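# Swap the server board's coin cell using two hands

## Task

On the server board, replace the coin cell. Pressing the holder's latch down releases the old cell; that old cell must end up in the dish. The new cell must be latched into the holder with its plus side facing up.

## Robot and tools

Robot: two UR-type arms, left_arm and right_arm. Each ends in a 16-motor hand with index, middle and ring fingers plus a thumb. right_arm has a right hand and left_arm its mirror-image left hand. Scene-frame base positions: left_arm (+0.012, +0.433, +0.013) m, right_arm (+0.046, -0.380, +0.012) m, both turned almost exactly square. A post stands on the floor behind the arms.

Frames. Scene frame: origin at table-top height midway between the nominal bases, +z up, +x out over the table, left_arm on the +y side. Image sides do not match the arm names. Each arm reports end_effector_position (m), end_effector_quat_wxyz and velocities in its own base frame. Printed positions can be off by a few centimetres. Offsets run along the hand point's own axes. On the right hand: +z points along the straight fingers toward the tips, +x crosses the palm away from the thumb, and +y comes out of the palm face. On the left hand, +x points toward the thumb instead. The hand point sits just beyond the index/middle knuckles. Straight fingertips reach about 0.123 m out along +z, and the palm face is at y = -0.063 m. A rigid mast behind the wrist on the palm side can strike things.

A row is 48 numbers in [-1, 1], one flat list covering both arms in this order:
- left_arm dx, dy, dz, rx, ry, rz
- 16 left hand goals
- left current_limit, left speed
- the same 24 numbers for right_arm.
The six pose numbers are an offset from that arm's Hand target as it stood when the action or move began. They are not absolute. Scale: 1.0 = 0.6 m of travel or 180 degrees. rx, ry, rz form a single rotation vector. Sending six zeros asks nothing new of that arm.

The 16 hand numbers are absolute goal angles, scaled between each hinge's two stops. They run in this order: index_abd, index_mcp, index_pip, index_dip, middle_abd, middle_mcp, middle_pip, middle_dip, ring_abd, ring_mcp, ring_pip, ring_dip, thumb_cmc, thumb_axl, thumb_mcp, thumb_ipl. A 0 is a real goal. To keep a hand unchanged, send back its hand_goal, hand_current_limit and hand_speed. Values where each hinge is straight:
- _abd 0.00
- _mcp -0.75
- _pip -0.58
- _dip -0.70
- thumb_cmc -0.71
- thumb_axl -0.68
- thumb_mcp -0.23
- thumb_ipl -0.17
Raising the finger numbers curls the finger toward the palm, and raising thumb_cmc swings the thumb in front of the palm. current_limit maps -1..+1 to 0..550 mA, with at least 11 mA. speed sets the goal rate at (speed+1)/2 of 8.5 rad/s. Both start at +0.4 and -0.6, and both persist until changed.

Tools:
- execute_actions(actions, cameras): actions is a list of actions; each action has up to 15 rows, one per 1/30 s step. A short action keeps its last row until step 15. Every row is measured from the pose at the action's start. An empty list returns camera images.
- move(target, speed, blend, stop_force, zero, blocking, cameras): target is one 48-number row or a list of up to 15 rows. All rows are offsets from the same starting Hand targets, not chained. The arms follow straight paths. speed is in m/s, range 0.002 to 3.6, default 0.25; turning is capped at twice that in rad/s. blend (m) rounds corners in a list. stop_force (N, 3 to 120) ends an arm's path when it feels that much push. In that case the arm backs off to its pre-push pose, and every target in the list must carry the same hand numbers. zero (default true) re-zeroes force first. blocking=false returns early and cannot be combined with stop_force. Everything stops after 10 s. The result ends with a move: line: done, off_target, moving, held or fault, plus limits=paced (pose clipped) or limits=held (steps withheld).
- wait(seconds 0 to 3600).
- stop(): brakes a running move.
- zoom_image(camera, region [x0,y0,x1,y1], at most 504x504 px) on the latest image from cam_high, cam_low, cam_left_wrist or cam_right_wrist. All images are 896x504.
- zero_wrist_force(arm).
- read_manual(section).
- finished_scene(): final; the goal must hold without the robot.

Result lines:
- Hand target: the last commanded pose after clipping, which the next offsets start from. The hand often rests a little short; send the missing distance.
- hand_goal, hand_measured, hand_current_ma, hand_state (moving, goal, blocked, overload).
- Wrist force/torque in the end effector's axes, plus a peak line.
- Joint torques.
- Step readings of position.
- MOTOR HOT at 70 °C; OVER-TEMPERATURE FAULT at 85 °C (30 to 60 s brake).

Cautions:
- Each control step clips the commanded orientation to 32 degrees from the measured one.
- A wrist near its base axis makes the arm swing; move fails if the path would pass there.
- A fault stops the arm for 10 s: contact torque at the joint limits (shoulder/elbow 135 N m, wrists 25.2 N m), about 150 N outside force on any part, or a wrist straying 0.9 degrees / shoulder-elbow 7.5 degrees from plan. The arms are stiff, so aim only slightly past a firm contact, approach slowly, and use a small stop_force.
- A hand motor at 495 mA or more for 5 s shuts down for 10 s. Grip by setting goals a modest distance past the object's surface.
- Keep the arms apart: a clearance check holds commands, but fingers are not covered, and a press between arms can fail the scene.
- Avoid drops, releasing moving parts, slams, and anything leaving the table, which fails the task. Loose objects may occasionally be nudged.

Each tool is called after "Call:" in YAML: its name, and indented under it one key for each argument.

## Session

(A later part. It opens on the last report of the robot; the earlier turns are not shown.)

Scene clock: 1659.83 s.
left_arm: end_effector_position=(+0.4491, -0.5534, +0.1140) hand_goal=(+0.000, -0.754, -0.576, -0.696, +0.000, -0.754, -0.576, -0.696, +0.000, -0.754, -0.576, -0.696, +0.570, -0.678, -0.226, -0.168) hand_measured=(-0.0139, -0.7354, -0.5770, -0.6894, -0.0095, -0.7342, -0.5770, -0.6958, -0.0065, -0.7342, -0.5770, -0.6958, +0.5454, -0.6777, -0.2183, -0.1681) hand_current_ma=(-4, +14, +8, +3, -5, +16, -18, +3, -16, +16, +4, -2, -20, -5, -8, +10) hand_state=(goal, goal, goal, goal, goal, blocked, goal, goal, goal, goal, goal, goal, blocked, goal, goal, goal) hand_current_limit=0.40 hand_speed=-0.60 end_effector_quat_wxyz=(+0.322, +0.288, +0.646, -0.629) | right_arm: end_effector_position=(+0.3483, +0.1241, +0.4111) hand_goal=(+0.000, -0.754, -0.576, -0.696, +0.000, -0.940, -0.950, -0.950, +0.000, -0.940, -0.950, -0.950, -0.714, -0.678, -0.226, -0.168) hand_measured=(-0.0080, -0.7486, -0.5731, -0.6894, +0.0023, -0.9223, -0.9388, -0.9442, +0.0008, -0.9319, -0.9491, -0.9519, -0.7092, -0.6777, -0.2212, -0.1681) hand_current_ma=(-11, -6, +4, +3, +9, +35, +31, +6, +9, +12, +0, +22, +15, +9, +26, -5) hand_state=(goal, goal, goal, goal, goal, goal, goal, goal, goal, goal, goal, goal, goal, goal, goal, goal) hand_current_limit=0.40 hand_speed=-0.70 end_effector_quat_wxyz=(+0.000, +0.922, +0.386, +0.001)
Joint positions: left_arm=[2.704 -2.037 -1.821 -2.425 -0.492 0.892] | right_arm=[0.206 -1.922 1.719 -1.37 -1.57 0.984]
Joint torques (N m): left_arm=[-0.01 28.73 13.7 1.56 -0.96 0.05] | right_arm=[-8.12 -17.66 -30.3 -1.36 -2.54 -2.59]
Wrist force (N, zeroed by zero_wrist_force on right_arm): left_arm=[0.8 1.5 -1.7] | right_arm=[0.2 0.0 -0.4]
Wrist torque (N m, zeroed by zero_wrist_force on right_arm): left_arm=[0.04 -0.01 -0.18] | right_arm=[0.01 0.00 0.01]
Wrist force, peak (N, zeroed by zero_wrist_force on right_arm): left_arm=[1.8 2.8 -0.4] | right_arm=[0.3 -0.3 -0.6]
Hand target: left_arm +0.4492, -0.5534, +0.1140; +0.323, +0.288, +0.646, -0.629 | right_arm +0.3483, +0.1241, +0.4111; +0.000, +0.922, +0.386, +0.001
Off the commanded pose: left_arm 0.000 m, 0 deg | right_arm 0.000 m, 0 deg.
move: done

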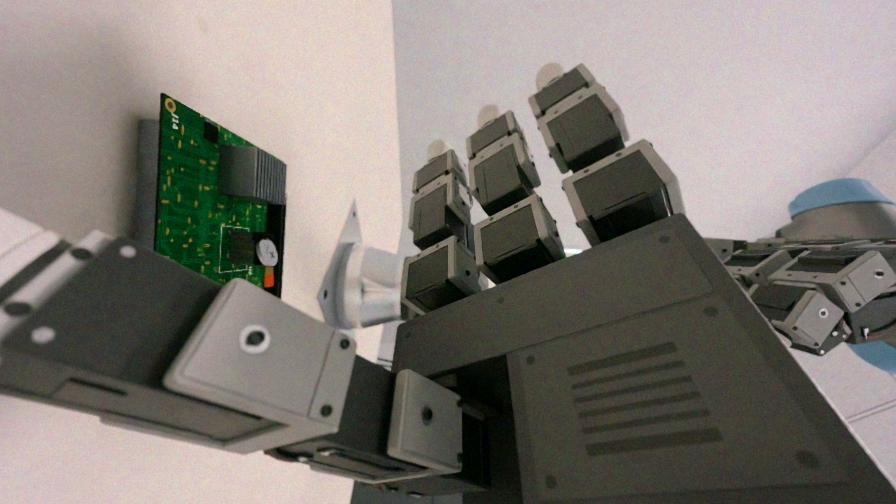

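Call:
move:
  target: [-0.202,-0.2447,-0.3425,0,0,0,0.000,-0.754,-0.576,-0.696,0.000,-0.754,-0.576,-0.696,0.000,-0.754,-0.576,-0.696,0.571,-0.678,-0.226,-0.168,0.4,-0.6,0,0,0,0,0,0,0.0,-0.754,-0.576,-0.696,0.0,-0.94,-0.95,-0.95,0.000,-0.94,-0.95,-0.95,-0.714,-0.678,-0.226,-0.168,0.4,-0.7]
  speed: 0.25

Scene clock: 1702.83 s.
left_arm: end_effector_position=(+0.3997, -0.3503, +0.3004) hand_goal=(+0.000, -0.754, -0.576, -0.696, +0.000, -0.754, -0.576, -0.696, +0.000, -0.754, -0.576, -0.696, +0.570, -0.678, -0.226, -0.168) hand_measured=(-0.0139, -0.7342, -0.5757, -0.6894, -0.0095, -0.7330, -0.5770, -0.6958, -0.0065, -0.7330, -0.5770, -0.6958, +0.5454, -0.6767, -0.2242, -0.1738) hand_current_ma=(-11, +8, +18, -3, -8, +31, -7, -19, +2, +5, -3, -5, -39, -16, -2, +6) hand_state=(goal, blocked, goal, goal, goal, blocked, goal, goal, goal, blocked, goal, goal, blocked, goal, goal, goal) hand_current_limit=0.40 hand_speed=-0.60 end_effector_quat_wxyz=(+0.323, +0.288, +0.646, -0.630) | right_arm: end_effector_position=(+0.3483, +0.1241, +0.4111) hand_goal=(+0.000, -0.754, -0.576, -0.696, +0.000, -0.940, -0.950, -0.950, +0.000, -0.940, -0.950, -0.950, -0.714, -0.678, -0.226, -0.168) hand_measured=(-0.0080, -0.7486, -0.5731, -0.6894, +0.0023, -0.9223, -0.9388, -0.9430, +0.0008, -0.9319, -0.9491, -0.9519, -0.7092, -0.6777, -0.2212, -0.1681) hand_current_ma=(-24, +18, +5, +3, +1, +36, +35, +13, -14, +24, +3, -4, +2, +13, +27, -17) hand_state=(goal, goal, goal, goal, goal, goal, goal, goal, goal, goal, goal, goal, goal, goal, goal, goal) hand_current_limit=0.40 hand_speed=-0.70 end_effector_quat_wxyz=(+0.000, +0.922, +0.386, +0.001)
Joint positions: left_arm=[3.17 -1.462 -1.975 -2.819 -0.026 0.865] | right_arm=[0.206 -1.922 1.719 -1.37 -1.57 0.984]
Joint torques (N m): left_arm=[10.04 7.87 30.69 0.87 1.33 0.08] | right_arm=[-8.39 -17.8 -29.8 -1.68 -2.47 -2.62]
Wrist force (N, zeroed by zero_wrist_force on right_arm): left_arm=[0.4 1.6 -1.5] | right_arm=[0.1 -0.3 -0.2]
Wrist torque (N m, zeroed by zero_wrist_force on right_arm): left_arm=[0.01 0.06 -0.20] | right_arm=[-0.03 0.00 0.00]
Wrist force, peak (N, zeroed by zero_wrist_force on right_arm): left_arm=[1.6 3.0 -0.3] | right_arm=[0.1 -0.5 -0.5]
Hand target: left_arm +0.3997, -0.3502, +0.3004; +0.323, +0.288, +0.646, -0.629 | right_arm +0.3483, +0.1241, +0.4111; +0.000, +0.922, +0.386, +0.001
Off the commanded pose: left_arm 0.000 m, 0 deg | right_arm 0.000 m, 0 deg.
move: done

Call:
move:
  target:
    - [0,0,0,0,0,0,0.000,-0.754,-0.576,-0.696,0.000,-0.754,-0.576,-0.696,0.000,-0.754,-0.576,-0.696,0.571,-0.678,-0.226,-0.168,0.4,-0.6,0.0943,-0.064,0.35,0,0,0,0.0,-0.754,-0.576,-0.696,0.0,-0.94,-0.95,-0.95,0.000,-0.94,-0.95,-0.95,-0.714,-0.678,-0.226,-0.168,0.4,-0.7]
    - [0,0,0,0,0,0,0.000,-0.754,-0.576,-0.696,0.000,-0.754,-0.576,-0.696,0.000,-0.754,-0.576,-0.696,0.571,-0.678,-0.226,-0.168,0.4,-0.6,0.0943,-0.064,0.4185,0,0,0,0.0,-0.754,-0.576,-0.696,0.0,-0.94,-0.95,-0.95,0.000,-0.94,-0.95,-0.95,-0.714,-0.678,-0.226,-0.168,0.4,-0.7]
  speed: [0.2,0.06]
  cameras: ["cam_right_wrist","cam_left_wrist"]

Call:
zoom_image:
  camera: "cam_right_wrist"
  region: [400, 80, 480, 160]

Call:
zoom_image:
  camera: "cam_left_wrist"
  region: [90, 20, 190, 120]

Call:
zero_wrist_force:
  arm: "right_arm"

Scene clock: 1720.37 s.
left_arm: end_effector_position=(+0.3997, -0.3502, +0.3004) hand_goal=(+0.000, -0.754, -0.576, -0.696, +0.000, -0.754, -0.576, -0.696, +0.000, -0.754, -0.576, -0.696, +0.570, -0.678, -0.226, -0.168) hand_measured=(-0.0124, -0.7342, -0.5770, -0.6894, -0.0095, -0.7330, -0.5770, -0.6958, -0.0065, -0.7330, -0.5770, -0.6958, +0.5454, -0.6767, -0.2242, -0.1729) hand_current_ma=(+8, +13, +15, +10, -8, +25, -9, -7, -1, +15, -7, +4, -6, -3, +12, +12) hand_state=(goal, blocked, goal, goal, goal, blocked, goal, goal, goal, blocked, goal, goal, blocked, goal, goal, goal) hand_current_limit=0.40 hand_speed=-0.60 end_effector_quat_wxyz=(+0.323, +0.287, +0.646, -0.630) | right_arm: end_effector_position=(+0.3611, +0.1917, +0.1600) hand_goal=(+0.000, -0.754, -0.576, -0.696, +0.000, -0.940, -0.950, -0.950, +0.000, -0.940, -0.950, -0.950, -0.714, -0.678, -0.226, -0.168) hand_measured=(-0.0080, -0.7486, -0.5731, -0.6907, +0.0037, -0.9223, -0.9388, -0.9430, +0.0023, -0.9307, -0.9491, -0.9519, -0.7104, -0.6777, -0.2203, -0.1672) hand_current_ma=(-14, +16, +2, +0, -9, +35, +34, +20, -7, +28, -9, +6, +4, +10, +20, -15) hand_state=(goal, goal, goal, goal, goal, goal, goal, goal, goal, goal, goal, goal, goal, goal, goal, goal) hand_current_limit=0.40 hand_speed=-0.70 end_effector_quat_wxyz=(+0.000, +0.922, +0.386, +0.001)
Joint positions: left_arm=[3.17 -1.462 -1.975 -2.819 -0.026 0.865] | right_arm=[0.374 -1.684 2.205 -2.094 -1.57 1.152]
Joint torques (N m): left_arm=[11.68 9.15 10.29 1.54 1.06 -2.18] | right_arm=[-2.34 -23.83 -25.95 -2.06 1.97 0.4]
Wrist force (N, zeroed by zero_wrist_force on right_arm): left_arm=[0.9 2.0 -1.5] | right_arm=[0.0 -0.1 -0.2]
Wrist torque (N m, zeroed by zero_wrist_force on right_arm): left_arm=[0.05 -0.01 -0.15] | right_arm=[0.00 0.00 0.19]
Wrist force, peak (N, zeroed by zero_wrist_force on right_arm): left_arm=[0.7 2.1 -1.8] | right_arm=[-0.4 0.1 -2.2]
Hand target: left_arm +0.3997, -0.3502, +0.3004; +0.323, +0.287, +0.646, -0.630 | right_arm +0.3611, +0.1917, +0.1601; +0.000, +0.922, +0.386, +0.001
Off the commanded pose: left_arm 0.000 m, 0 deg | right_arm 0.000 m, 0 deg.
move: done
Images, in order (width x height): cam_left_wrist 896x504, cam_right_wrist 896x504.

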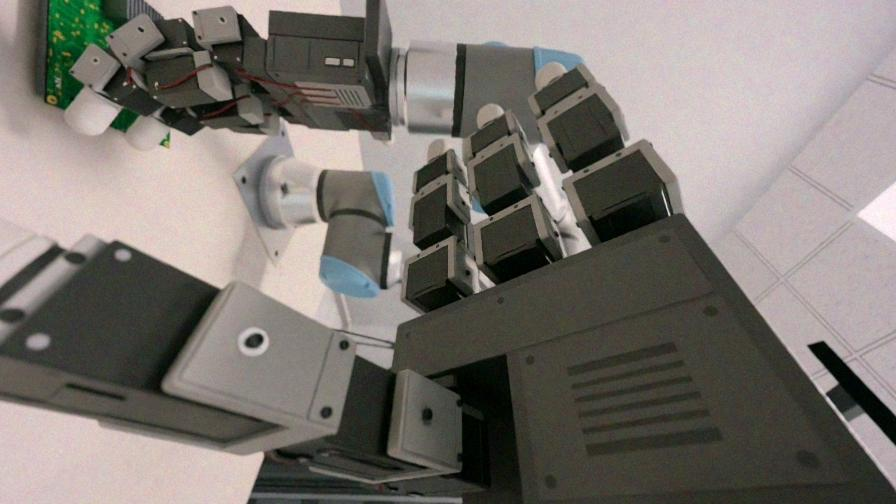

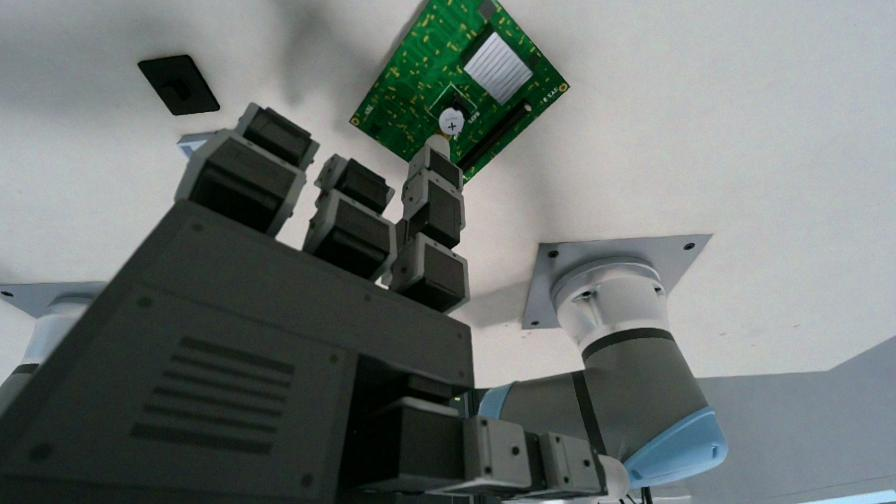

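Scaled by 6.300 from the camera's image (finer frame: 1280x720).

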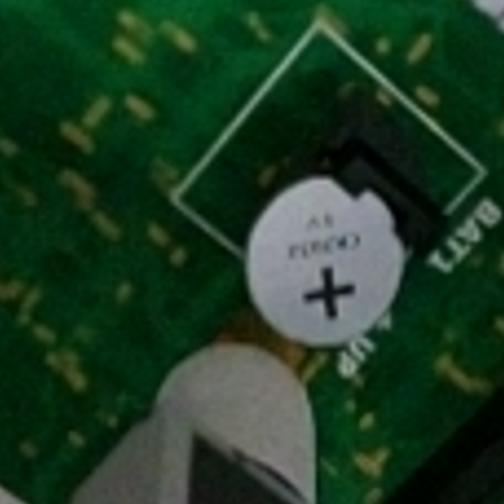

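Scaled by 5.040 from the camera's image (finer frame: 1280x720).

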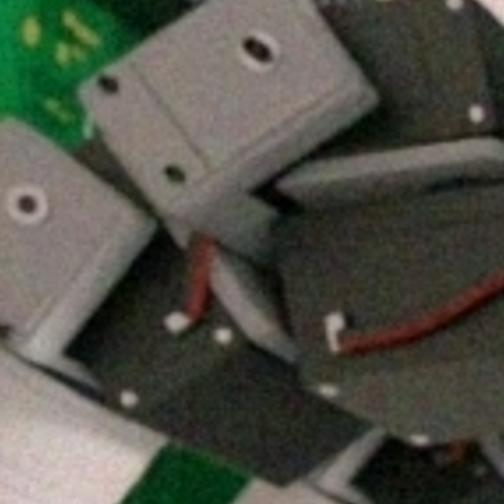

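Wrist force sensor zeroed.

Call:
move:
  target: [0,0,0,0,0,0,0.000,-0.754,-0.576,-0.696,0.000,-0.754,-0.576,-0.696,0.000,-0.754,-0.576,-0.696,0.571,-0.678,-0.226,-0.168,0.4,-0.6,0,0,0.0152,0,0,0,0.0,-0.754,-0.576,-0.696,0.0,-0.94,-0.95,-0.95,0.000,-0.94,-0.95,-0.95,-0.714,-0.678,-0.226,-0.168,0.4,-0.7]
  speed: 0.004
  stop_force: 16
  cameras: ["cam_right_wrist"]

Call:
zoom_image:
  camera: "cam_right_wrist"
  region: [400, 80, 480, 160]

Scene clock: 1728.87 s.
left_arm: end_effector_position=(+0.3997, -0.3502, +0.3004) hand_goal=(+0.000, -0.754, -0.576, -0.696, +0.000, -0.754, -0.576, -0.696, +0.000, -0.754, -0.576, -0.696, +0.570, -0.678, -0.226, -0.168) hand_measured=(-0.0124, -0.7342, -0.5770, -0.6894, -0.0095, -0.7330, -0.5770, -0.6958, -0.0065, -0.7342, -0.5770, -0.6958, +0.5454, -0.6777, -0.2242, -0.1729) hand_current_ma=(-24, +30, +1, +8, -6, +13, -6, -2, -6, +28, -9, -4, -15, +5, +5, +3) hand_state=(goal, blocked, goal, goal, goal, blocked, goal, goal, goal, blocked, goal, goal, blocked, goal, goal, goal) hand_current_limit=0.40 hand_speed=-0.60 end_effector_quat_wxyz=(+0.323, +0.287, +0.646, -0.630) | right_arm: end_effector_position=(+0.3611, +0.1917, +0.1509) hand_goal=(+0.000, -0.754, -0.576, -0.696, +0.000, -0.940, -0.950, -0.950, +0.000, -0.940, -0.950, -0.950, -0.714, -0.678, -0.226, -0.168) hand_measured=(-0.0095, -0.7571, -0.5795, -0.6894, +0.0052, -0.9223, -0.9388, -0.9442, +0.0008, -0.9307, -0.9491, -0.9531, -0.7104, -0.6777, -0.2212, -0.1672) hand_current_ma=(-10, -3, -13, +4, +11, +41, +36, +24, -2, +3, -4, +5, +12, -2, +17, -9) hand_state=(goal, goal, goal, goal, goal, goal, goal, goal, goal, goal, goal, goal, goal, goal, goal, goal) hand_current_limit=0.40 hand_speed=-0.70 end_effector_quat_wxyz=(+0.000, +0.922, +0.386, +0.001)
Joint positions: left_arm=[3.17 -1.462 -1.975 -2.819 -0.026 0.865] | right_arm=[0.374 -1.67 2.22 -2.123 -1.57 1.152]
Joint torques (N m): left_arm=[11.29 9.92 9.5 1.53 0.78 -2.04] | right_arm=[10.16 -18.79 -20.76 -0.41 -2.31 2.24]
Wrist force (N, zeroed by zero_wrist_force on right_arm): left_arm=[0.3 1.8 -1.7] | right_arm=[-0.5 -0.3 -6.7]
Wrist torque (N m, zeroed by zero_wrist_force on right_arm): left_arm=[0.05 0.07 -0.19] | right_arm=[0.53 -0.06 -0.04]
Wrist force, peak (N, zeroed by zero_wrist_force on right_arm): left_arm=[0.6 2.0 -1.8] | right_arm=[-0.8 -0.4 -7.1]
Hand target: left_arm +0.3997, -0.3502, +0.3004; +0.323, +0.287, +0.646, -0.630 | right_arm +0.3611, +0.1917, +0.1510; +0.000, +0.922, +0.386, +0.001
Off the commanded pose: left_arm 0.000 m, 0 deg | right_arm 0.000 m, 0 deg.
move: done

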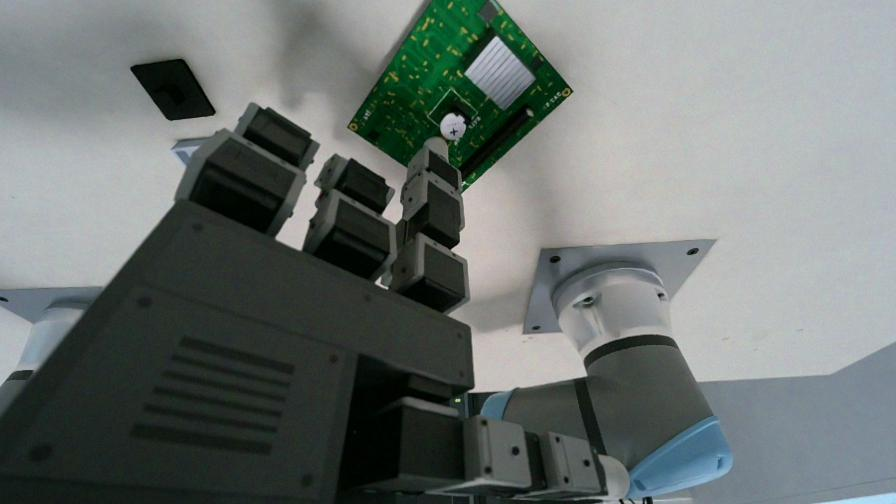

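Scaled by 6.300 from the camera's image (finer frame: 1280x720).

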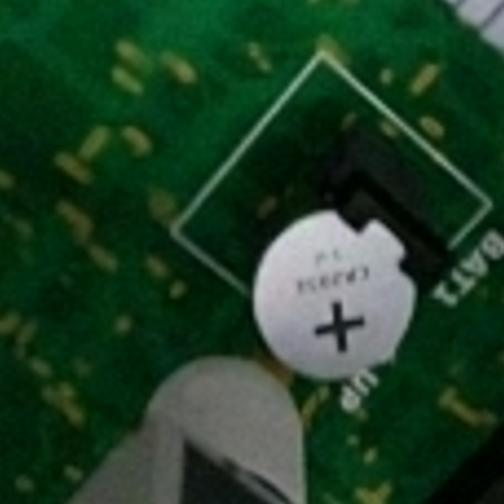

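Call:
move:
  target: [0,0,0,0,0,0,0.000,-0.754,-0.576,-0.696,0.000,-0.754,-0.576,-0.696,0.000,-0.754,-0.576,-0.696,0.571,-0.678,-0.226,-0.168,0.4,-0.6,0,0.0067,0.001,0,0,0,0.0,-0.754,-0.576,-0.696,0.0,-0.94,-0.95,-0.95,0.000,-0.94,-0.95,-0.95,-0.714,-0.678,-0.226,-0.168,0.4,-0.7]
  speed: 0.005
  stop_force: 18
  cameras: ["cam_right_wrist"]

Call:
zoom_image:
  camera: "cam_right_wrist"
  region: [400, 80, 480, 160]

Scene clock: 1736.03 s.
left_arm: end_effector_position=(+0.3997, -0.3502, +0.3004) hand_goal=(+0.000, -0.754, -0.576, -0.696, +0.000, -0.754, -0.576, -0.696, +0.000, -0.754, -0.576, -0.696, +0.570, -0.678, -0.226, -0.168) hand_measured=(-0.0124, -0.7342, -0.5770, -0.6894, -0.0095, -0.7330, -0.5770, -0.6958, -0.0065, -0.7330, -0.5770, -0.6958, +0.5454, -0.6777, -0.2242, -0.1738) hand_current_ma=(-10, +20, +13, +1, -6, +12, -3, -1, -21, +15, -17, -2, -10, -13, +4, +10) hand_state=(goal, blocked, goal, goal, goal, blocked, goal, goal, goal, blocked, goal, goal, blocked, goal, goal, goal) hand_current_limit=0.40 hand_speed=-0.60 end_effector_quat_wxyz=(+0.323, +0.287, +0.646, -0.630) | right_arm: end_effector_position=(+0.3640, +0.1888, +0.1504) hand_goal=(+0.000, -0.754, -0.576, -0.696, +0.000, -0.940, -0.950, -0.950, +0.000, -0.940, -0.950, -0.950, -0.714, -0.678, -0.226, -0.168) hand_measured=(-0.0095, -0.7764, -0.5859, -0.6958, +0.0052, -0.9223, -0.9388, -0.9442, +0.0023, -0.9307, -0.9491, -0.9519, -0.7092, -0.6777, -0.2212, -0.1672) hand_current_ma=(-23, -44, -30, +5, +13, +29, +38, +15, -5, +18, -1, -13, +27, +1, +23, -16) hand_state=(goal, blocked, goal, goal, goal, goal, goal, goal, goal, goal, goal, goal, goal, goal, goal, goal) hand_current_limit=0.40 hand_speed=-0.70 end_effector_quat_wxyz=(+0.000, +0.922, +0.386, +0.001)
Joint positions: left_arm=[3.17 -1.462 -1.975 -2.819 -0.026 0.865] | right_arm=[0.364 -1.668 2.22 -2.125 -1.57 1.142]
Joint torques (N m): left_arm=[11.89 11.34 10.18 1.47 0.56 -1.98] | right_arm=[9.87 -9.19 -10.39 -1.97 -0.36 2.02]
Wrist force (N, zeroed by zero_wrist_force on right_arm): left_arm=[0.9 1.8 -1.5] | right_arm=[-0.8 -0.8 -12.5]
Wrist torque (N m, zeroed by zero_wrist_force on right_arm): left_arm=[0.04 0.01 -0.15] | right_arm=[1.02 -0.14 -0.05]
Wrist force, peak (N, zeroed by zero_wrist_force on right_arm): left_arm=[0.9 2.1 -2.0] | right_arm=[-0.8 -0.7 -12.7]
Hand target: left_arm +0.3997, -0.3502, +0.3004; +0.323, +0.287, +0.646, -0.630 | right_arm +0.3640, +0.1889, +0.1504; +0.000, +0.922, +0.386, +0.001
Off the commanded pose: left_arm 0.000 m, 0 deg | right_arm 0.000 m, 0 deg.
move: done

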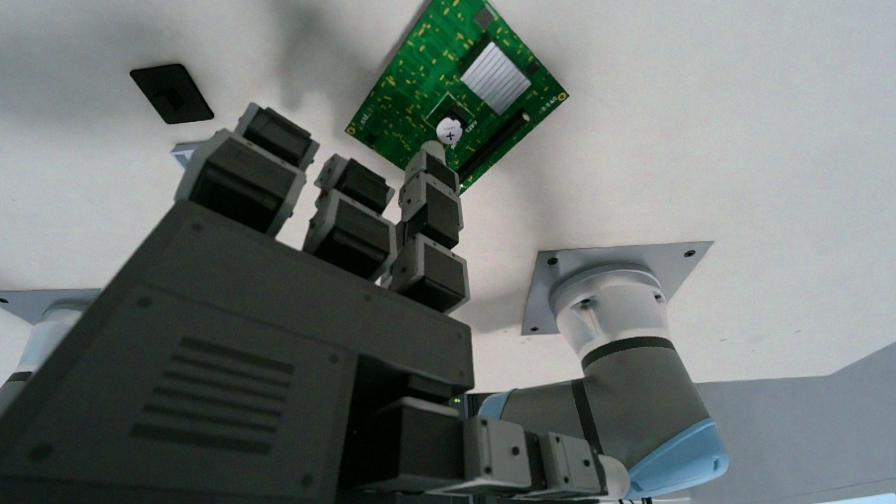

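Scaled by 6.300 from the camera's image (finer frame: 1280x720).

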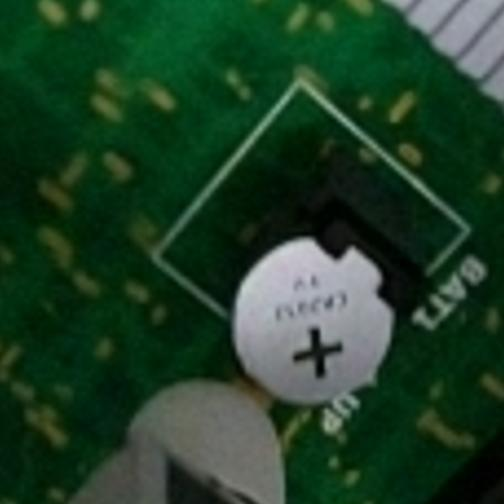

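Call:
move:
  target: [0,0,0,0,0,0,0.000,-0.754,-0.576,-0.696,0.000,-0.754,-0.576,-0.696,0.000,-0.754,-0.576,-0.696,0.571,-0.678,-0.226,-0.168,0.4,-0.6,0,0.0083,-0.0005,0,0,0,0.0,-0.72,-0.576,-0.696,0.0,-0.94,-0.95,-0.95,0.000,-0.94,-0.95,-0.95,-0.714,-0.678,-0.226,-0.168,0.4,-0.7]
  speed: 0.01
  cameras: ["cam_right_wrist"]

Call:
zoom_image:
  camera: "cam_right_wrist"
  region: [400, 80, 480, 160]

Scene clock: 1757.47 s.
left_arm: end_effector_position=(+0.3997, -0.3502, +0.3004) hand_goal=(+0.000, -0.754, -0.576, -0.696, +0.000, -0.754, -0.576, -0.696, +0.000, -0.754, -0.576, -0.696, +0.570, -0.678, -0.226, -0.168) hand_measured=(-0.0124, -0.7342, -0.5770, -0.6894, -0.0095, -0.7330, -0.5770, -0.6958, -0.0065, -0.7342, -0.5770, -0.6958, +0.5454, -0.6767, -0.2242, -0.1729) hand_current_ma=(+0, +8, +6, -9, -9, +13, +12, +4, +10, +20, -5, -9, +0, +3, +16, +3) hand_state=(goal, blocked, goal, goal, goal, blocked, goal, goal, goal, blocked, goal, goal, blocked, goal, goal, goal) hand_current_limit=0.40 hand_speed=-0.60 end_effector_quat_wxyz=(+0.323, +0.287, +0.646, -0.630) | right_arm: end_effector_position=(+0.3676, +0.1853, +0.1507) hand_goal=(+0.000, -0.720, -0.576, -0.696, +0.000, -0.940, -0.950, -0.950, +0.000, -0.940, -0.950, -0.950, -0.714, -0.678, -0.226, -0.168) hand_measured=(-0.0095, -0.7800, -0.6206, -0.7085, +0.0052, -0.9235, -0.9375, -0.9442, +0.0023, -0.9319, -0.9491, -0.9531, -0.7104, -0.6777, -0.2203, -0.1681) hand_current_ma=(-25, -126, -104, -27, -1, +35, +33, +21, +6, +7, -7, -5, +4, +14, +25, -2) hand_state=(goal, blocked, blocked, goal, goal, goal, goal, goal, goal, goal, goal, goal, goal, goal, goal, goal) hand_current_limit=0.40 hand_speed=-0.70 end_effector_quat_wxyz=(+0.000, +0.922, +0.386, +0.001)
Joint positions: left_arm=[3.17 -1.462 -1.975 -2.819 -0.026 0.865] | right_arm=[0.353 -1.667 2.219 -2.124 -1.57 1.131]
Joint torques (N m): left_arm=[11.52 13.03 9.57 1.52 0.48 -2.05] | right_arm=[7.34 -8.67 -22.06 -0.15 3 -0.52]
Wrist force (N, zeroed by zero_wrist_force on right_arm): left_arm=[0.8 1.7 -1.6] | right_arm=[-0.7 -1.5 -9.4]
Wrist torque (N m, zeroed by zero_wrist_force on right_arm): left_arm=[0.02 0.02 -0.15] | right_arm=[0.82 -0.12 -0.05]
Wrist force, peak (N, zeroed by zero_wrist_force on right_arm): left_arm=[1.0 2.0 -1.9] | right_arm=[-0.8 -0.7 -12.9]
Hand target: left_arm +0.3997, -0.3502, +0.3004; +0.323, +0.287, +0.646, -0.630 | right_arm +0.3675, +0.1854, +0.1507; +0.000, +0.922, +0.386, +0.001
Off the commanded pose: left_arm 0.000 m, 0 deg | right_arm 0.000 m, 0 deg.
move: done

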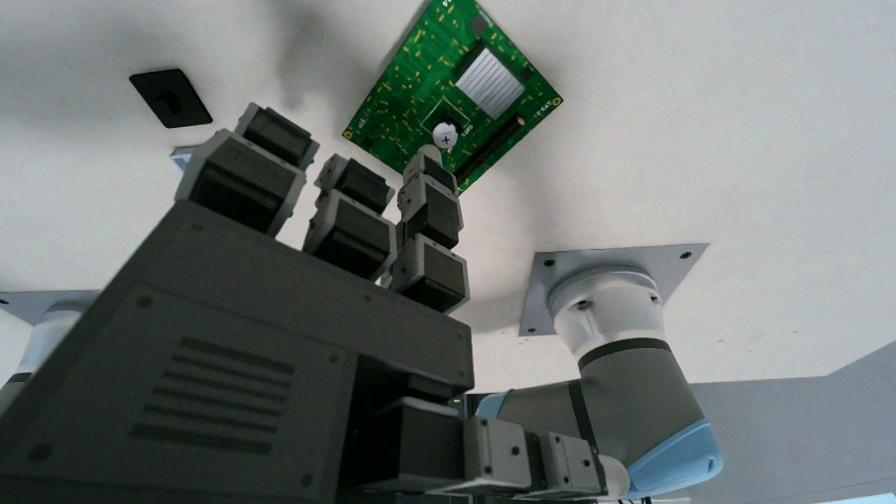

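Scaled by 6.300 from the camera's image (finer frame: 1280x720).

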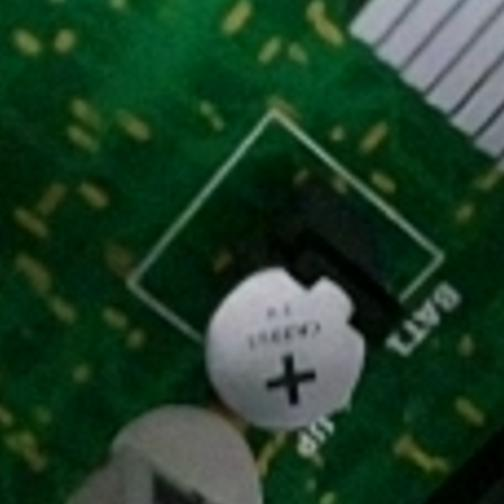

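Call:
move:
  target: [0,0,0,0,0,0,0.000,-0.754,-0.576,-0.696,0.000,-0.754,-0.576,-0.696,0.000,-0.754,-0.576,-0.696,0.571,-0.678,-0.226,-0.168,0.4,-0.6,0,0,-0.01,0,0,0,0.0,-0.754,-0.576,-0.696,0.0,-0.94,-0.95,-0.95,0.000,-0.94,-0.95,-0.95,-0.714,-0.678,-0.226,-0.168,0.4,-0.7]
  speed: 0.02
  cameras: ["cam_right_wrist"]

Call:
zoom_image:
  camera: "cam_right_wrist"
  region: [400, 80, 480, 160]

Scene clock: 1766.53 s.
left_arm: end_effector_position=(+0.3997, -0.3502, +0.3004) hand_goal=(+0.000, -0.754, -0.576, -0.696, +0.000, -0.754, -0.576, -0.696, +0.000, -0.754, -0.576, -0.696, +0.570, -0.678, -0.226, -0.168) hand_measured=(-0.0124, -0.7342, -0.5757, -0.6894, -0.0095, -0.7318, -0.5770, -0.6958, -0.0065, -0.7330, -0.5770, -0.6958, +0.5454, -0.6767, -0.2242, -0.1729) hand_current_ma=(-15, +4, +9, -2, -5, +34, -8, -3, -11, -3, -16, +9, -7, +6, +15, -3) hand_state=(goal, blocked, goal, goal, goal, blocked, goal, goal, goal, blocked, goal, goal, blocked, goal, goal, goal) hand_current_limit=0.40 hand_speed=-0.60 end_effector_quat_wxyz=(+0.323, +0.287, +0.646, -0.630) | right_arm: end_effector_position=(+0.3676, +0.1854, +0.1568) hand_goal=(+0.000, -0.754, -0.576, -0.696, +0.000, -0.940, -0.950, -0.950, +0.000, -0.940, -0.950, -0.950, -0.714, -0.678, -0.226, -0.168) hand_measured=(-0.0080, -0.7559, -0.5821, -0.7022, +0.0052, -0.9223, -0.9388, -0.9430, +0.0008, -0.9307, -0.9478, -0.9519, -0.7092, -0.6767, -0.2212, -0.1681) hand_current_ma=(-19, +2, -26, -13, +0, +35, +30, +19, +1, +16, -15, -2, +14, +2, +20, -4) hand_state=(goal, goal, goal, goal, goal, goal, goal, goal, goal, goal, goal, goal, goal, goal, goal, goal) hand_current_limit=0.40 hand_speed=-0.70 end_effector_quat_wxyz=(+0.000, +0.922, +0.386, +0.001) end_effector_velocity=(+0.001, +0.000, +0.000) end_effector_angular_velocity=(+0.002, -0.004, -0.001)
Joint positions: left_arm=[3.17 -1.462 -1.975 -2.819 -0.026 0.865] | right_arm=[0.353 -1.677 2.209 -2.105 -1.57 1.131]
Joint velocities: left_arm=[within noise] | right_arm=[0 0.001 0.001 -0.007 0 0]
Joint torques (N m): left_arm=[11.23 13.11 10.54 1.43 0.21 -1.92] | right_arm=[9.55 -10.18 -14.07 -4.27 2.68 2.33]
Wrist force (N, zeroed by zero_wrist_force on right_arm): left_arm=[1.0 1.5 -1.7] | right_arm=[0.2 0.0 0.1]
Wrist torque (N m, zeroed by zero_wrist_force on right_arm): left_arm=[0.01 -0.02 -0.13] | right_arm=[-0.01 -0.02 -0.01]
Wrist force, peak (N, zeroed by zero_wrist_force on right_arm): left_arm=[0.8 1.8 -2.0] | right_arm=[-0.4 -1.4 -10.0]
Hand target: left_arm +0.3997, -0.3502, +0.3004; +0.323, +0.287, +0.646, -0.630 | right_arm +0.3675, +0.1854, +0.1567; +0.000, +0.922, +0.386, +0.001
Off the commanded pose: left_arm 0.000 m, 0 deg | right_arm 0.000 m, 0 deg.
move: done

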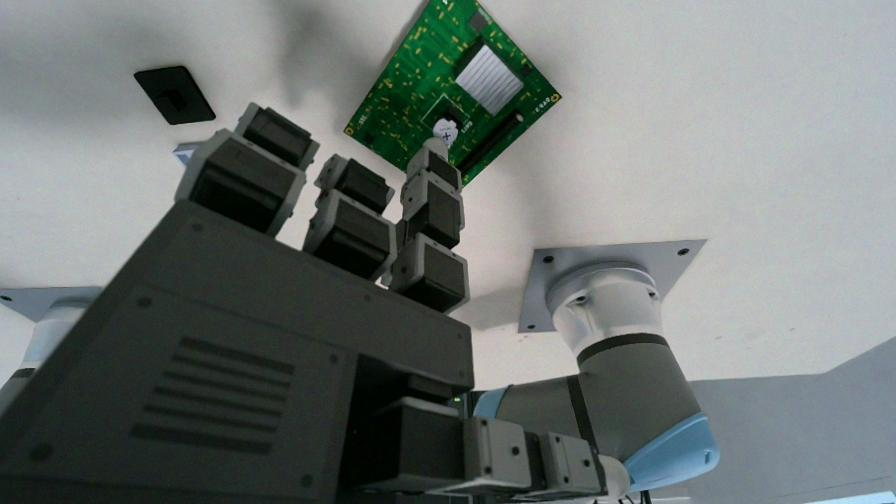

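Scaled by 6.300 from the camera's image (finer frame: 1280x720).

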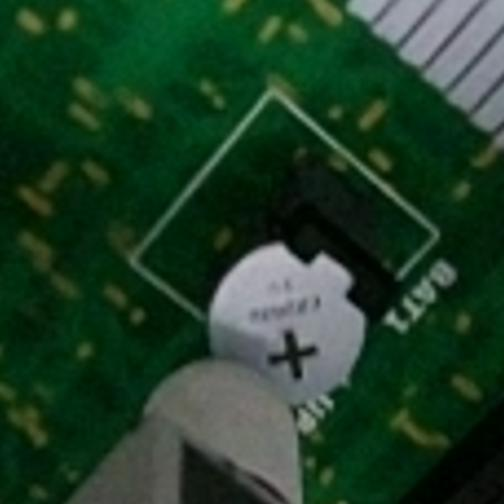

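Call:
move:
  target: [0,0,0,0,0,0,0.000,-0.754,-0.576,-0.696,0.000,-0.754,-0.576,-0.696,0.000,-0.754,-0.576,-0.696,0.571,-0.678,-0.226,-0.168,0.4,-0.6,0,0,0.015,0,0,0,0.0,-0.754,-0.576,-0.696,0.0,-0.94,-0.95,-0.95,0.000,-0.94,-0.95,-0.95,-0.714,-0.678,-0.226,-0.168,0.4,-0.7]
  speed: 0.004
  stop_force: 10
  cameras: ["cam_right_wrist"]

Call:
zoom_image:
  camera: "cam_right_wrist"
  region: [400, 80, 480, 160]

Scene clock: 1773.80 s.
left_arm: end_effector_position=(+0.3997, -0.3502, +0.3004) hand_goal=(+0.000, -0.754, -0.576, -0.696, +0.000, -0.754, -0.576, -0.696, +0.000, -0.754, -0.576, -0.696, +0.570, -0.678, -0.226, -0.168) hand_measured=(-0.0139, -0.7330, -0.5770, -0.6894, -0.0095, -0.7318, -0.5770, -0.6958, -0.0065, -0.7330, -0.5770, -0.6971, +0.5454, -0.6777, -0.2242, -0.1729) hand_current_ma=(-8, +18, +22, +4, -4, +11, -11, -8, +0, +17, -1, +4, -8, -19, -10, +13) hand_state=(goal, blocked, goal, goal, goal, blocked, goal, goal, goal, blocked, goal, goal, blocked, goal, goal, goal) hand_current_limit=0.40 hand_speed=-0.60 end_effector_quat_wxyz=(+0.323, +0.287, +0.646, -0.630) | right_arm: end_effector_position=(+0.3675, +0.1854, +0.1536) hand_goal=(+0.000, -0.754, -0.576, -0.696, +0.000, -0.940, -0.950, -0.950, +0.000, -0.940, -0.950, -0.950, -0.714, -0.678, -0.226, -0.168) hand_measured=(-0.0080, -0.7607, -0.5834, -0.6996, +0.0037, -0.9223, -0.9388, -0.9442, +0.0023, -0.9307, -0.9491, -0.9519, -0.7104, -0.6777, -0.2203, -0.1672) hand_current_ma=(-3, -23, -20, -9, +4, +52, +26, +8, -12, +8, -7, +3, +10, +10, +16, -5) hand_state=(goal, goal, goal, goal, goal, goal, goal, goal, goal, goal, goal, goal, goal, goal, goal, goal) hand_current_limit=0.40 hand_speed=-0.70 end_effector_quat_wxyz=(+0.000, +0.922, +0.386, +0.001)
Joint positions: left_arm=[3.17 -1.462 -1.975 -2.819 -0.026 0.865] | right_arm=[0.353 -1.672 2.214 -2.115 -1.57 1.131]
Joint torques (N m): left_arm=[11.8 14.39 9.72 1.53 0 -1.88] | right_arm=[-2.65 -22.88 -24.06 -0.02 2.78 -1.17]
Wrist force (N, zeroed by zero_wrist_force on right_arm): left_arm=[0.7 1.6 -1.6] | right_arm=[-0.4 -0.2 -9.4]
Wrist torque (N m, zeroed by zero_wrist_force on right_arm): left_arm=[0.01 0.01 -0.16] | right_arm=[0.79 -0.14 -0.04]
Wrist force, peak (N, zeroed by zero_wrist_force on right_arm): left_arm=[0.8 2.3 -1.7] | right_arm=[-0.6 0.2 -11.3]
Hand target: left_arm +0.3997, -0.3502, +0.3004; +0.323, +0.287, +0.646, -0.630 | right_arm +0.3675, +0.1854, +0.1536; +0.000, +0.922, +0.386, +0.001 (not the last commanded pose)
Off the commanded pose: left_arm 0.000 m, 0 deg | right_arm 0.006 m, 0 deg.
move: contact (right_arm)

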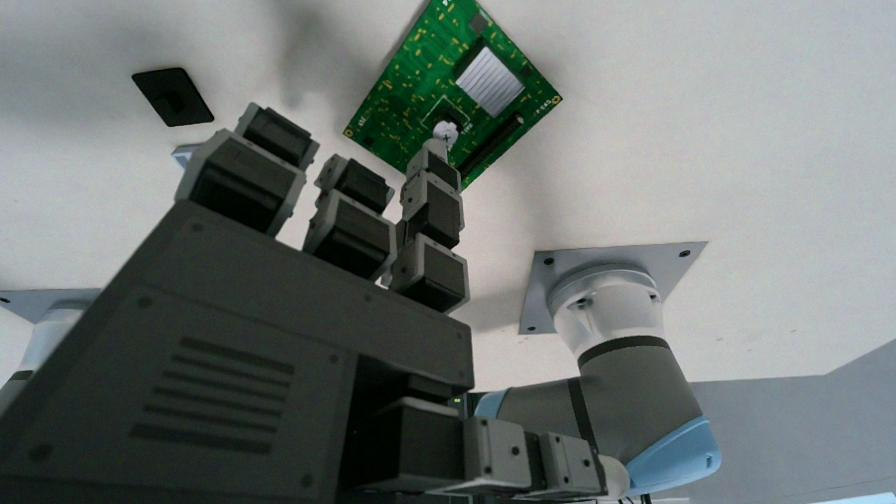

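Scaled by 6.300 from the camera's image (finer frame: 1280x720).

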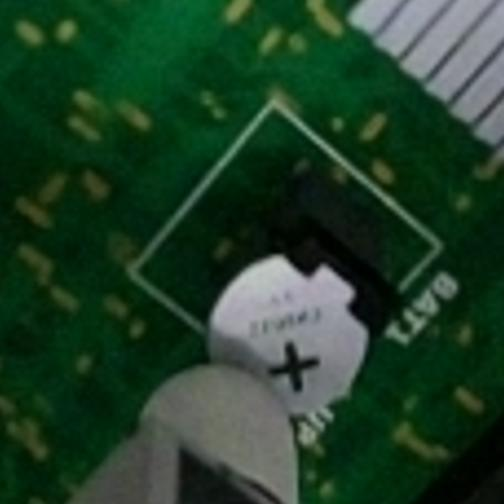

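Call:
move:
  target: [0,0,0,0,0,0,0.000,-0.754,-0.576,-0.696,0.000,-0.754,-0.576,-0.696,0.000,-0.754,-0.576,-0.696,0.571,-0.678,-0.226,-0.168,0.4,-0.6,0,0,0.015,0,0,0,0.0,-0.754,-0.576,-0.696,0.0,-0.94,-0.95,-0.95,0.000,-0.94,-0.95,-0.95,-0.714,-0.678,-0.226,-0.168,0.4,-0.7]
  speed: 0.004
  stop_force: 22
  zero: false
  cameras: ["cam_right_wrist"]

Call:
zoom_image:
  camera: "cam_right_wrist"
  region: [400, 80, 480, 160]

Scene clock: 1779.10 s.
left_arm: end_effector_position=(+0.3997, -0.3502, +0.3004) hand_goal=(+0.000, -0.754, -0.576, -0.696, +0.000, -0.754, -0.576, -0.696, +0.000, -0.754, -0.576, -0.696, +0.570, -0.678, -0.226, -0.168) hand_measured=(-0.0124, -0.7330, -0.5770, -0.6894, -0.0095, -0.7318, -0.5757, -0.6958, -0.0065, -0.7330, -0.5770, -0.6958, +0.5441, -0.6777, -0.2252, -0.1729) hand_current_ma=(-15, +15, +15, +10, -1, +28, -17, +6, -4, +15, +3, +1, -22, +17, +13, +5) hand_state=(goal, blocked, goal, goal, goal, blocked, goal, goal, goal, blocked, goal, goal, blocked, goal, goal, goal) hand_current_limit=0.40 hand_speed=-0.60 end_effector_quat_wxyz=(+0.323, +0.287, +0.646, -0.630) | right_arm: end_effector_position=(+0.3676, +0.1854, +0.1515) hand_goal=(+0.000, -0.754, -0.576, -0.696, +0.000, -0.940, -0.950, -0.950, +0.000, -0.940, -0.950, -0.950, -0.714, -0.678, -0.226, -0.168) hand_measured=(-0.0095, -0.7691, -0.5911, -0.7009, +0.0037, -0.9223, -0.9375, -0.9442, +0.0008, -0.9307, -0.9491, -0.9531, -0.7104, -0.6777, -0.2212, -0.1681) hand_current_ma=(-18, -42, -31, -12, -1, +31, +25, +13, +2, +25, +0, +14, +16, +13, +19, -1) hand_state=(goal, goal, goal, goal, goal, goal, goal, goal, goal, goal, goal, goal, goal, goal, goal, goal) hand_current_limit=0.40 hand_speed=-0.70 end_effector_quat_wxyz=(+0.000, +0.922, +0.386, +0.001)
Joint positions: left_arm=[3.17 -1.462 -1.975 -2.819 -0.026 0.865] | right_arm=[0.353 -1.669 2.217 -2.122 -1.57 1.131]
Joint torques (N m): left_arm=[12.09 15.77 10.58 1.52 -0.18 -1.83] | right_arm=[-1.51 -18.82 -17.7 0.78 2.68 -1.06]
Wrist force (N, zeroed by zero_wrist_force on right_arm): left_arm=[0.9 1.7 -1.5] | right_arm=[-1.3 0.6 -22.6]
Wrist torque (N m, zeroed by zero_wrist_force on right_arm): left_arm=[0.02 -0.01 -0.14] | right_arm=[1.89 -0.34 -0.12]
Wrist force, peak (N, zeroed by zero_wrist_force on right_arm): left_arm=[0.6 2.0 -1.9] | right_arm=[-1.2 0.7 -24.8]
Hand target: left_arm +0.3997, -0.3502, +0.3004; +0.323, +0.287, +0.646, -0.630 | right_arm +0.3676, +0.1854, +0.1515; +0.000, +0.922, +0.386, +0.001 (not the last commanded pose)
Off the commanded pose: left_arm 0.000 m, 0 deg | right_arm 0.007 m, 0 deg.
move: contact (right_arm)

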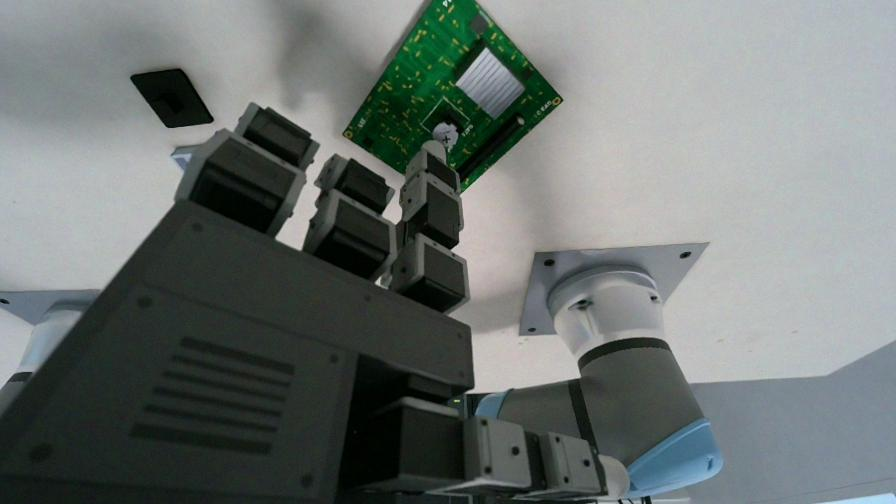

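Scaled by 6.300 from the camera's image (finer frame: 1280x720).

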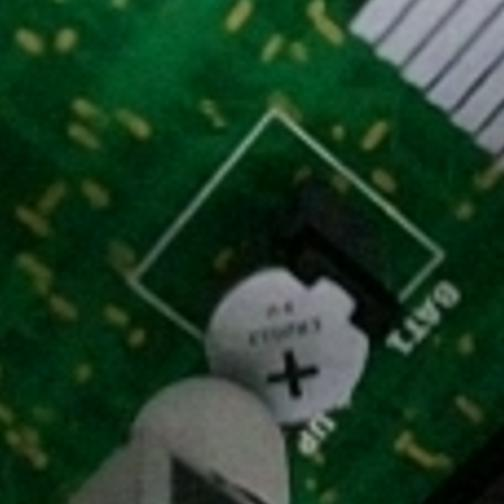

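Call:
move:
  target: [0,0,0,0,0,0,0.000,-0.754,-0.576,-0.696,0.000,-0.754,-0.576,-0.696,0.000,-0.754,-0.576,-0.696,0.571,-0.678,-0.226,-0.168,0.4,-0.6,0,0,0.015,0,0,0,0.0,-0.754,-0.576,-0.696,0.0,-0.94,-0.95,-0.95,0.000,-0.94,-0.95,-0.95,-0.714,-0.678,-0.226,-0.168,0.4,-0.7]
  speed: 0.004
  stop_force: 38
  zero: false
  cameras: ["cam_right_wrist"]

Call:
zoom_image:
  camera: "cam_right_wrist"
  region: [400, 80, 480, 160]

Scene clock: 1791.50 s.
left_arm: end_effector_position=(+0.3997, -0.3502, +0.3004) hand_goal=(+0.000, -0.754, -0.576, -0.696, +0.000, -0.754, -0.576, -0.696, +0.000, -0.754, -0.576, -0.696, +0.570, -0.678, -0.226, -0.168) hand_measured=(-0.0139, -0.7342, -0.5770, -0.6894, -0.0095, -0.7318, -0.5770, -0.6958, -0.0065, -0.7342, -0.5770, -0.6958, +0.5454, -0.6777, -0.2242, -0.1729) hand_current_ma=(-10, +12, +8, +12, -11, +33, -6, -3, +4, +8, +14, +9, -5, -13, +13, +22) hand_state=(goal, blocked, goal, goal, goal, blocked, goal, goal, goal, blocked, goal, goal, blocked, goal, goal, goal) hand_current_limit=0.40 hand_speed=-0.60 end_effector_quat_wxyz=(+0.323, +0.287, +0.646, -0.630) | right_arm: end_effector_position=(+0.3677, +0.1854, +0.1507) hand_goal=(+0.000, -0.754, -0.576, -0.696, +0.000, -0.940, -0.950, -0.950, +0.000, -0.940, -0.950, -0.950, -0.714, -0.678, -0.226, -0.168) hand_measured=(-0.0139, -0.7679, -0.5936, -0.7022, +0.0037, -0.9223, -0.9388, -0.9442, +0.0008, -0.9307, -0.9491, -0.9519, -0.7104, -0.6767, -0.2212, -0.1681) hand_current_ma=(-26, -28, -33, -6, +1, +18, +31, +29, -7, +6, -2, -9, +13, +18, +40, +1) hand_state=(goal, goal, goal, goal, goal, goal, goal, goal, goal, goal, goal, goal, goal, goal, goal, goal) hand_current_limit=0.40 hand_speed=-0.70 end_effector_quat_wxyz=(+0.000, +0.922, +0.386, +0.001)
Joint positions: left_arm=[3.17 -1.462 -1.975 -2.819 -0.026 0.865] | right_arm=[0.353 -1.667 2.219 -2.125 -1.57 1.131]
Joint torques (N m): left_arm=[11.88 15.29 10.58 1.58 -0.41 -1.73] | right_arm=[-1.92 -10.97 -10.85 1.99 2.73 -1.24]
Wrist force (N, zeroed by zero_wrist_force on right_arm): left_arm=[0.6 1.6 -1.3] | right_arm=[-1.4 1.4 -38.7]
Wrist torque (N m, zeroed by zero_wrist_force on right_arm): left_arm=[-0.01 0.04 -0.17] | right_arm=[3.18 -0.66 -0.14]
Wrist force, peak (N, zeroed by zero_wrist_force on right_arm): left_arm=[0.7 2.0 -1.9] | right_arm=[-1.8 1.5 -40.7]
Hand target: left_arm +0.3997, -0.3502, +0.3004; +0.323, +0.287, +0.646, -0.630 | right_arm +0.3677, +0.1854, +0.1507; +0.000, +0.922, +0.386, +0.001 (not the last commanded pose)
Off the commanded pose: left_arm 0.000 m, 0 deg | right_arm 0.008 m, 0 deg.
move: contact (right_arm)

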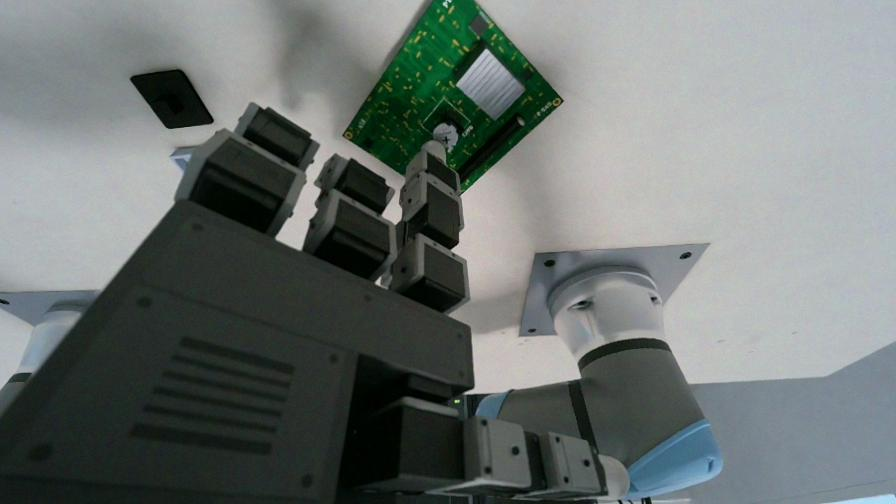

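Scaled by 6.300 from the camera's image (finer frame: 1280x720).

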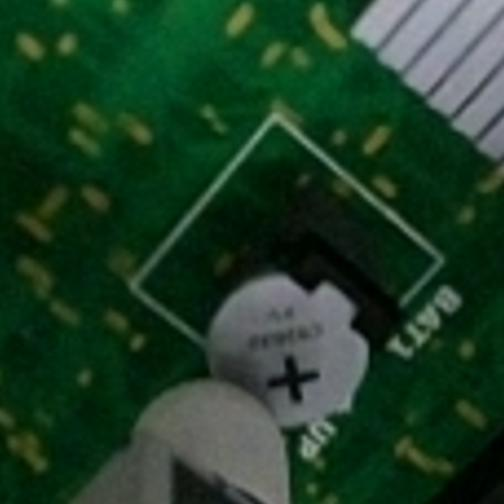

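Call:
move:
  target:
    - [0,0,0,0,0,0,0.000,-0.754,-0.576,-0.696,0.000,-0.754,-0.576,-0.696,0.000,-0.754,-0.576,-0.696,0.571,-0.678,-0.226,-0.168,0.4,-0.6,0,0,-0.01,0,0,0,0.0,-0.754,-0.576,-0.696,0.0,-0.94,-0.95,-0.95,0.000,-0.94,-0.95,-0.95,-0.714,-0.678,-0.226,-0.168,0.4,-0.7]
    - [0,0,0,0,0,0,0.000,-0.754,-0.576,-0.696,0.000,-0.754,-0.576,-0.696,0.000,-0.754,-0.576,-0.696,0.571,-0.678,-0.226,-0.168,0.4,-0.6,0,-0.044,-0.016,0,0,0,0.0,-0.754,-0.576,-0.696,0.0,-0.94,-0.95,-0.95,0.000,-0.94,-0.95,-0.95,-0.714,-0.678,-0.226,-0.168,0.4,-0.7]
  speed: [0.02,0.08]
  cameras: ["cam_right_wrist"]

Call:
zoom_image:
  camera: "cam_right_wrist"
  region: [420, 60, 500, 140]

Scene clock: 1807.77 s.
left_arm: end_effector_position=(+0.3997, -0.3502, +0.3004) hand_goal=(+0.000, -0.754, -0.576, -0.696, +0.000, -0.754, -0.576, -0.696, +0.000, -0.754, -0.576, -0.696, +0.570, -0.678, -0.226, -0.168) hand_measured=(-0.0139, -0.7342, -0.5770, -0.6894, -0.0095, -0.7318, -0.5757, -0.6958, -0.0065, -0.7342, -0.5770, -0.6958, +0.5454, -0.6767, -0.2242, -0.1729) hand_current_ma=(+10, +11, +2, +3, -12, +30, -14, +11, +0, +12, -16, -2, -1, -17, +24, +12) hand_state=(goal, blocked, goal, goal, goal, blocked, goal, goal, goal, blocked, goal, goal, blocked, goal, goal, goal) hand_current_limit=0.40 hand_speed=-0.60 end_effector_quat_wxyz=(+0.323, +0.287, +0.646, -0.630) | right_arm: end_effector_position=(+0.3488, +0.2040, +0.1604) hand_goal=(+0.000, -0.754, -0.576, -0.696, +0.000, -0.940, -0.950, -0.950, +0.000, -0.940, -0.950, -0.950, -0.714, -0.678, -0.226, -0.168) hand_measured=(-0.0080, -0.7547, -0.5770, -0.7009, +0.0037, -0.9223, -0.9375, -0.9430, +0.0008, -0.9319, -0.9491, -0.9519, -0.7142, -0.6767, -0.2212, -0.1681) hand_current_ma=(-18, -3, +8, -15, +11, +37, +36, -2, -9, +8, -8, -5, -4, +12, +7, -5) hand_state=(goal, goal, goal, goal, goal, goal, goal, goal, goal, goal, goal, goal, goal, goal, goal, goal) hand_current_limit=0.40 hand_speed=-0.70 end_effector_quat_wxyz=(+0.000, +0.922, +0.386, +0.001)
Joint positions: left_arm=[3.17 -1.462 -1.975 -2.819 -0.026 0.865] | right_arm=[0.415 -1.688 2.208 -2.094 -1.57 1.193]
Joint torques (N m): left_arm=[11 15.42 9.97 1.56 -0.56 -1.73] | right_arm=[2.37 -10.63 -26.92 -4.12 -2.74 -1.71]
Wrist force (N, zeroed by zero_wrist_force on right_arm): left_arm=[0.6 1.7 -1.6] | right_arm=[0.0 0.0 0.0]
Wrist torque (N m, zeroed by zero_wrist_force on right_arm): left_arm=[0.02 0.03 -0.17] | right_arm=[-0.01 -0.01 -0.01]
Wrist force, peak (N, zeroed by zero_wrist_force on right_arm): left_arm=[0.6 2.1 -1.9] | right_arm=[-1.7 1.2 -39.0]
Hand target: left_arm +0.3997, -0.3502, +0.3004; +0.323, +0.287, +0.646, -0.630 | right_arm +0.3488, +0.2039, +0.1603; +0.000, +0.922, +0.386, +0.001
Off the commanded pose: left_arm 0.000 m, 0 deg | right_arm 0.000 m, 0 deg.
move: done

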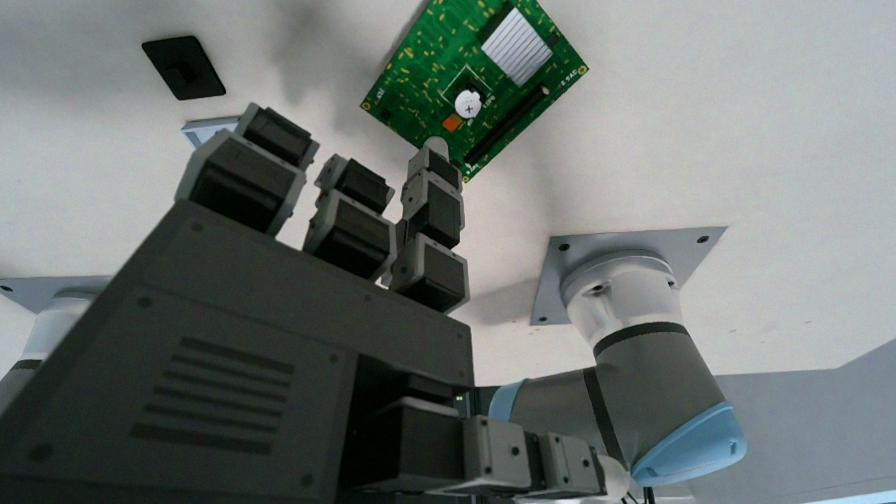

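Scaled by 6.300 from the camera's image (finer frame: 1280x720).

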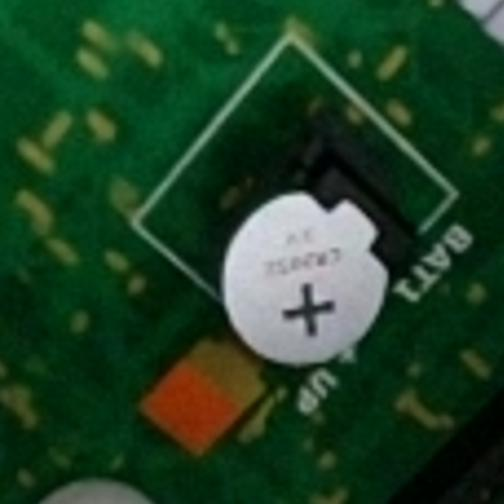

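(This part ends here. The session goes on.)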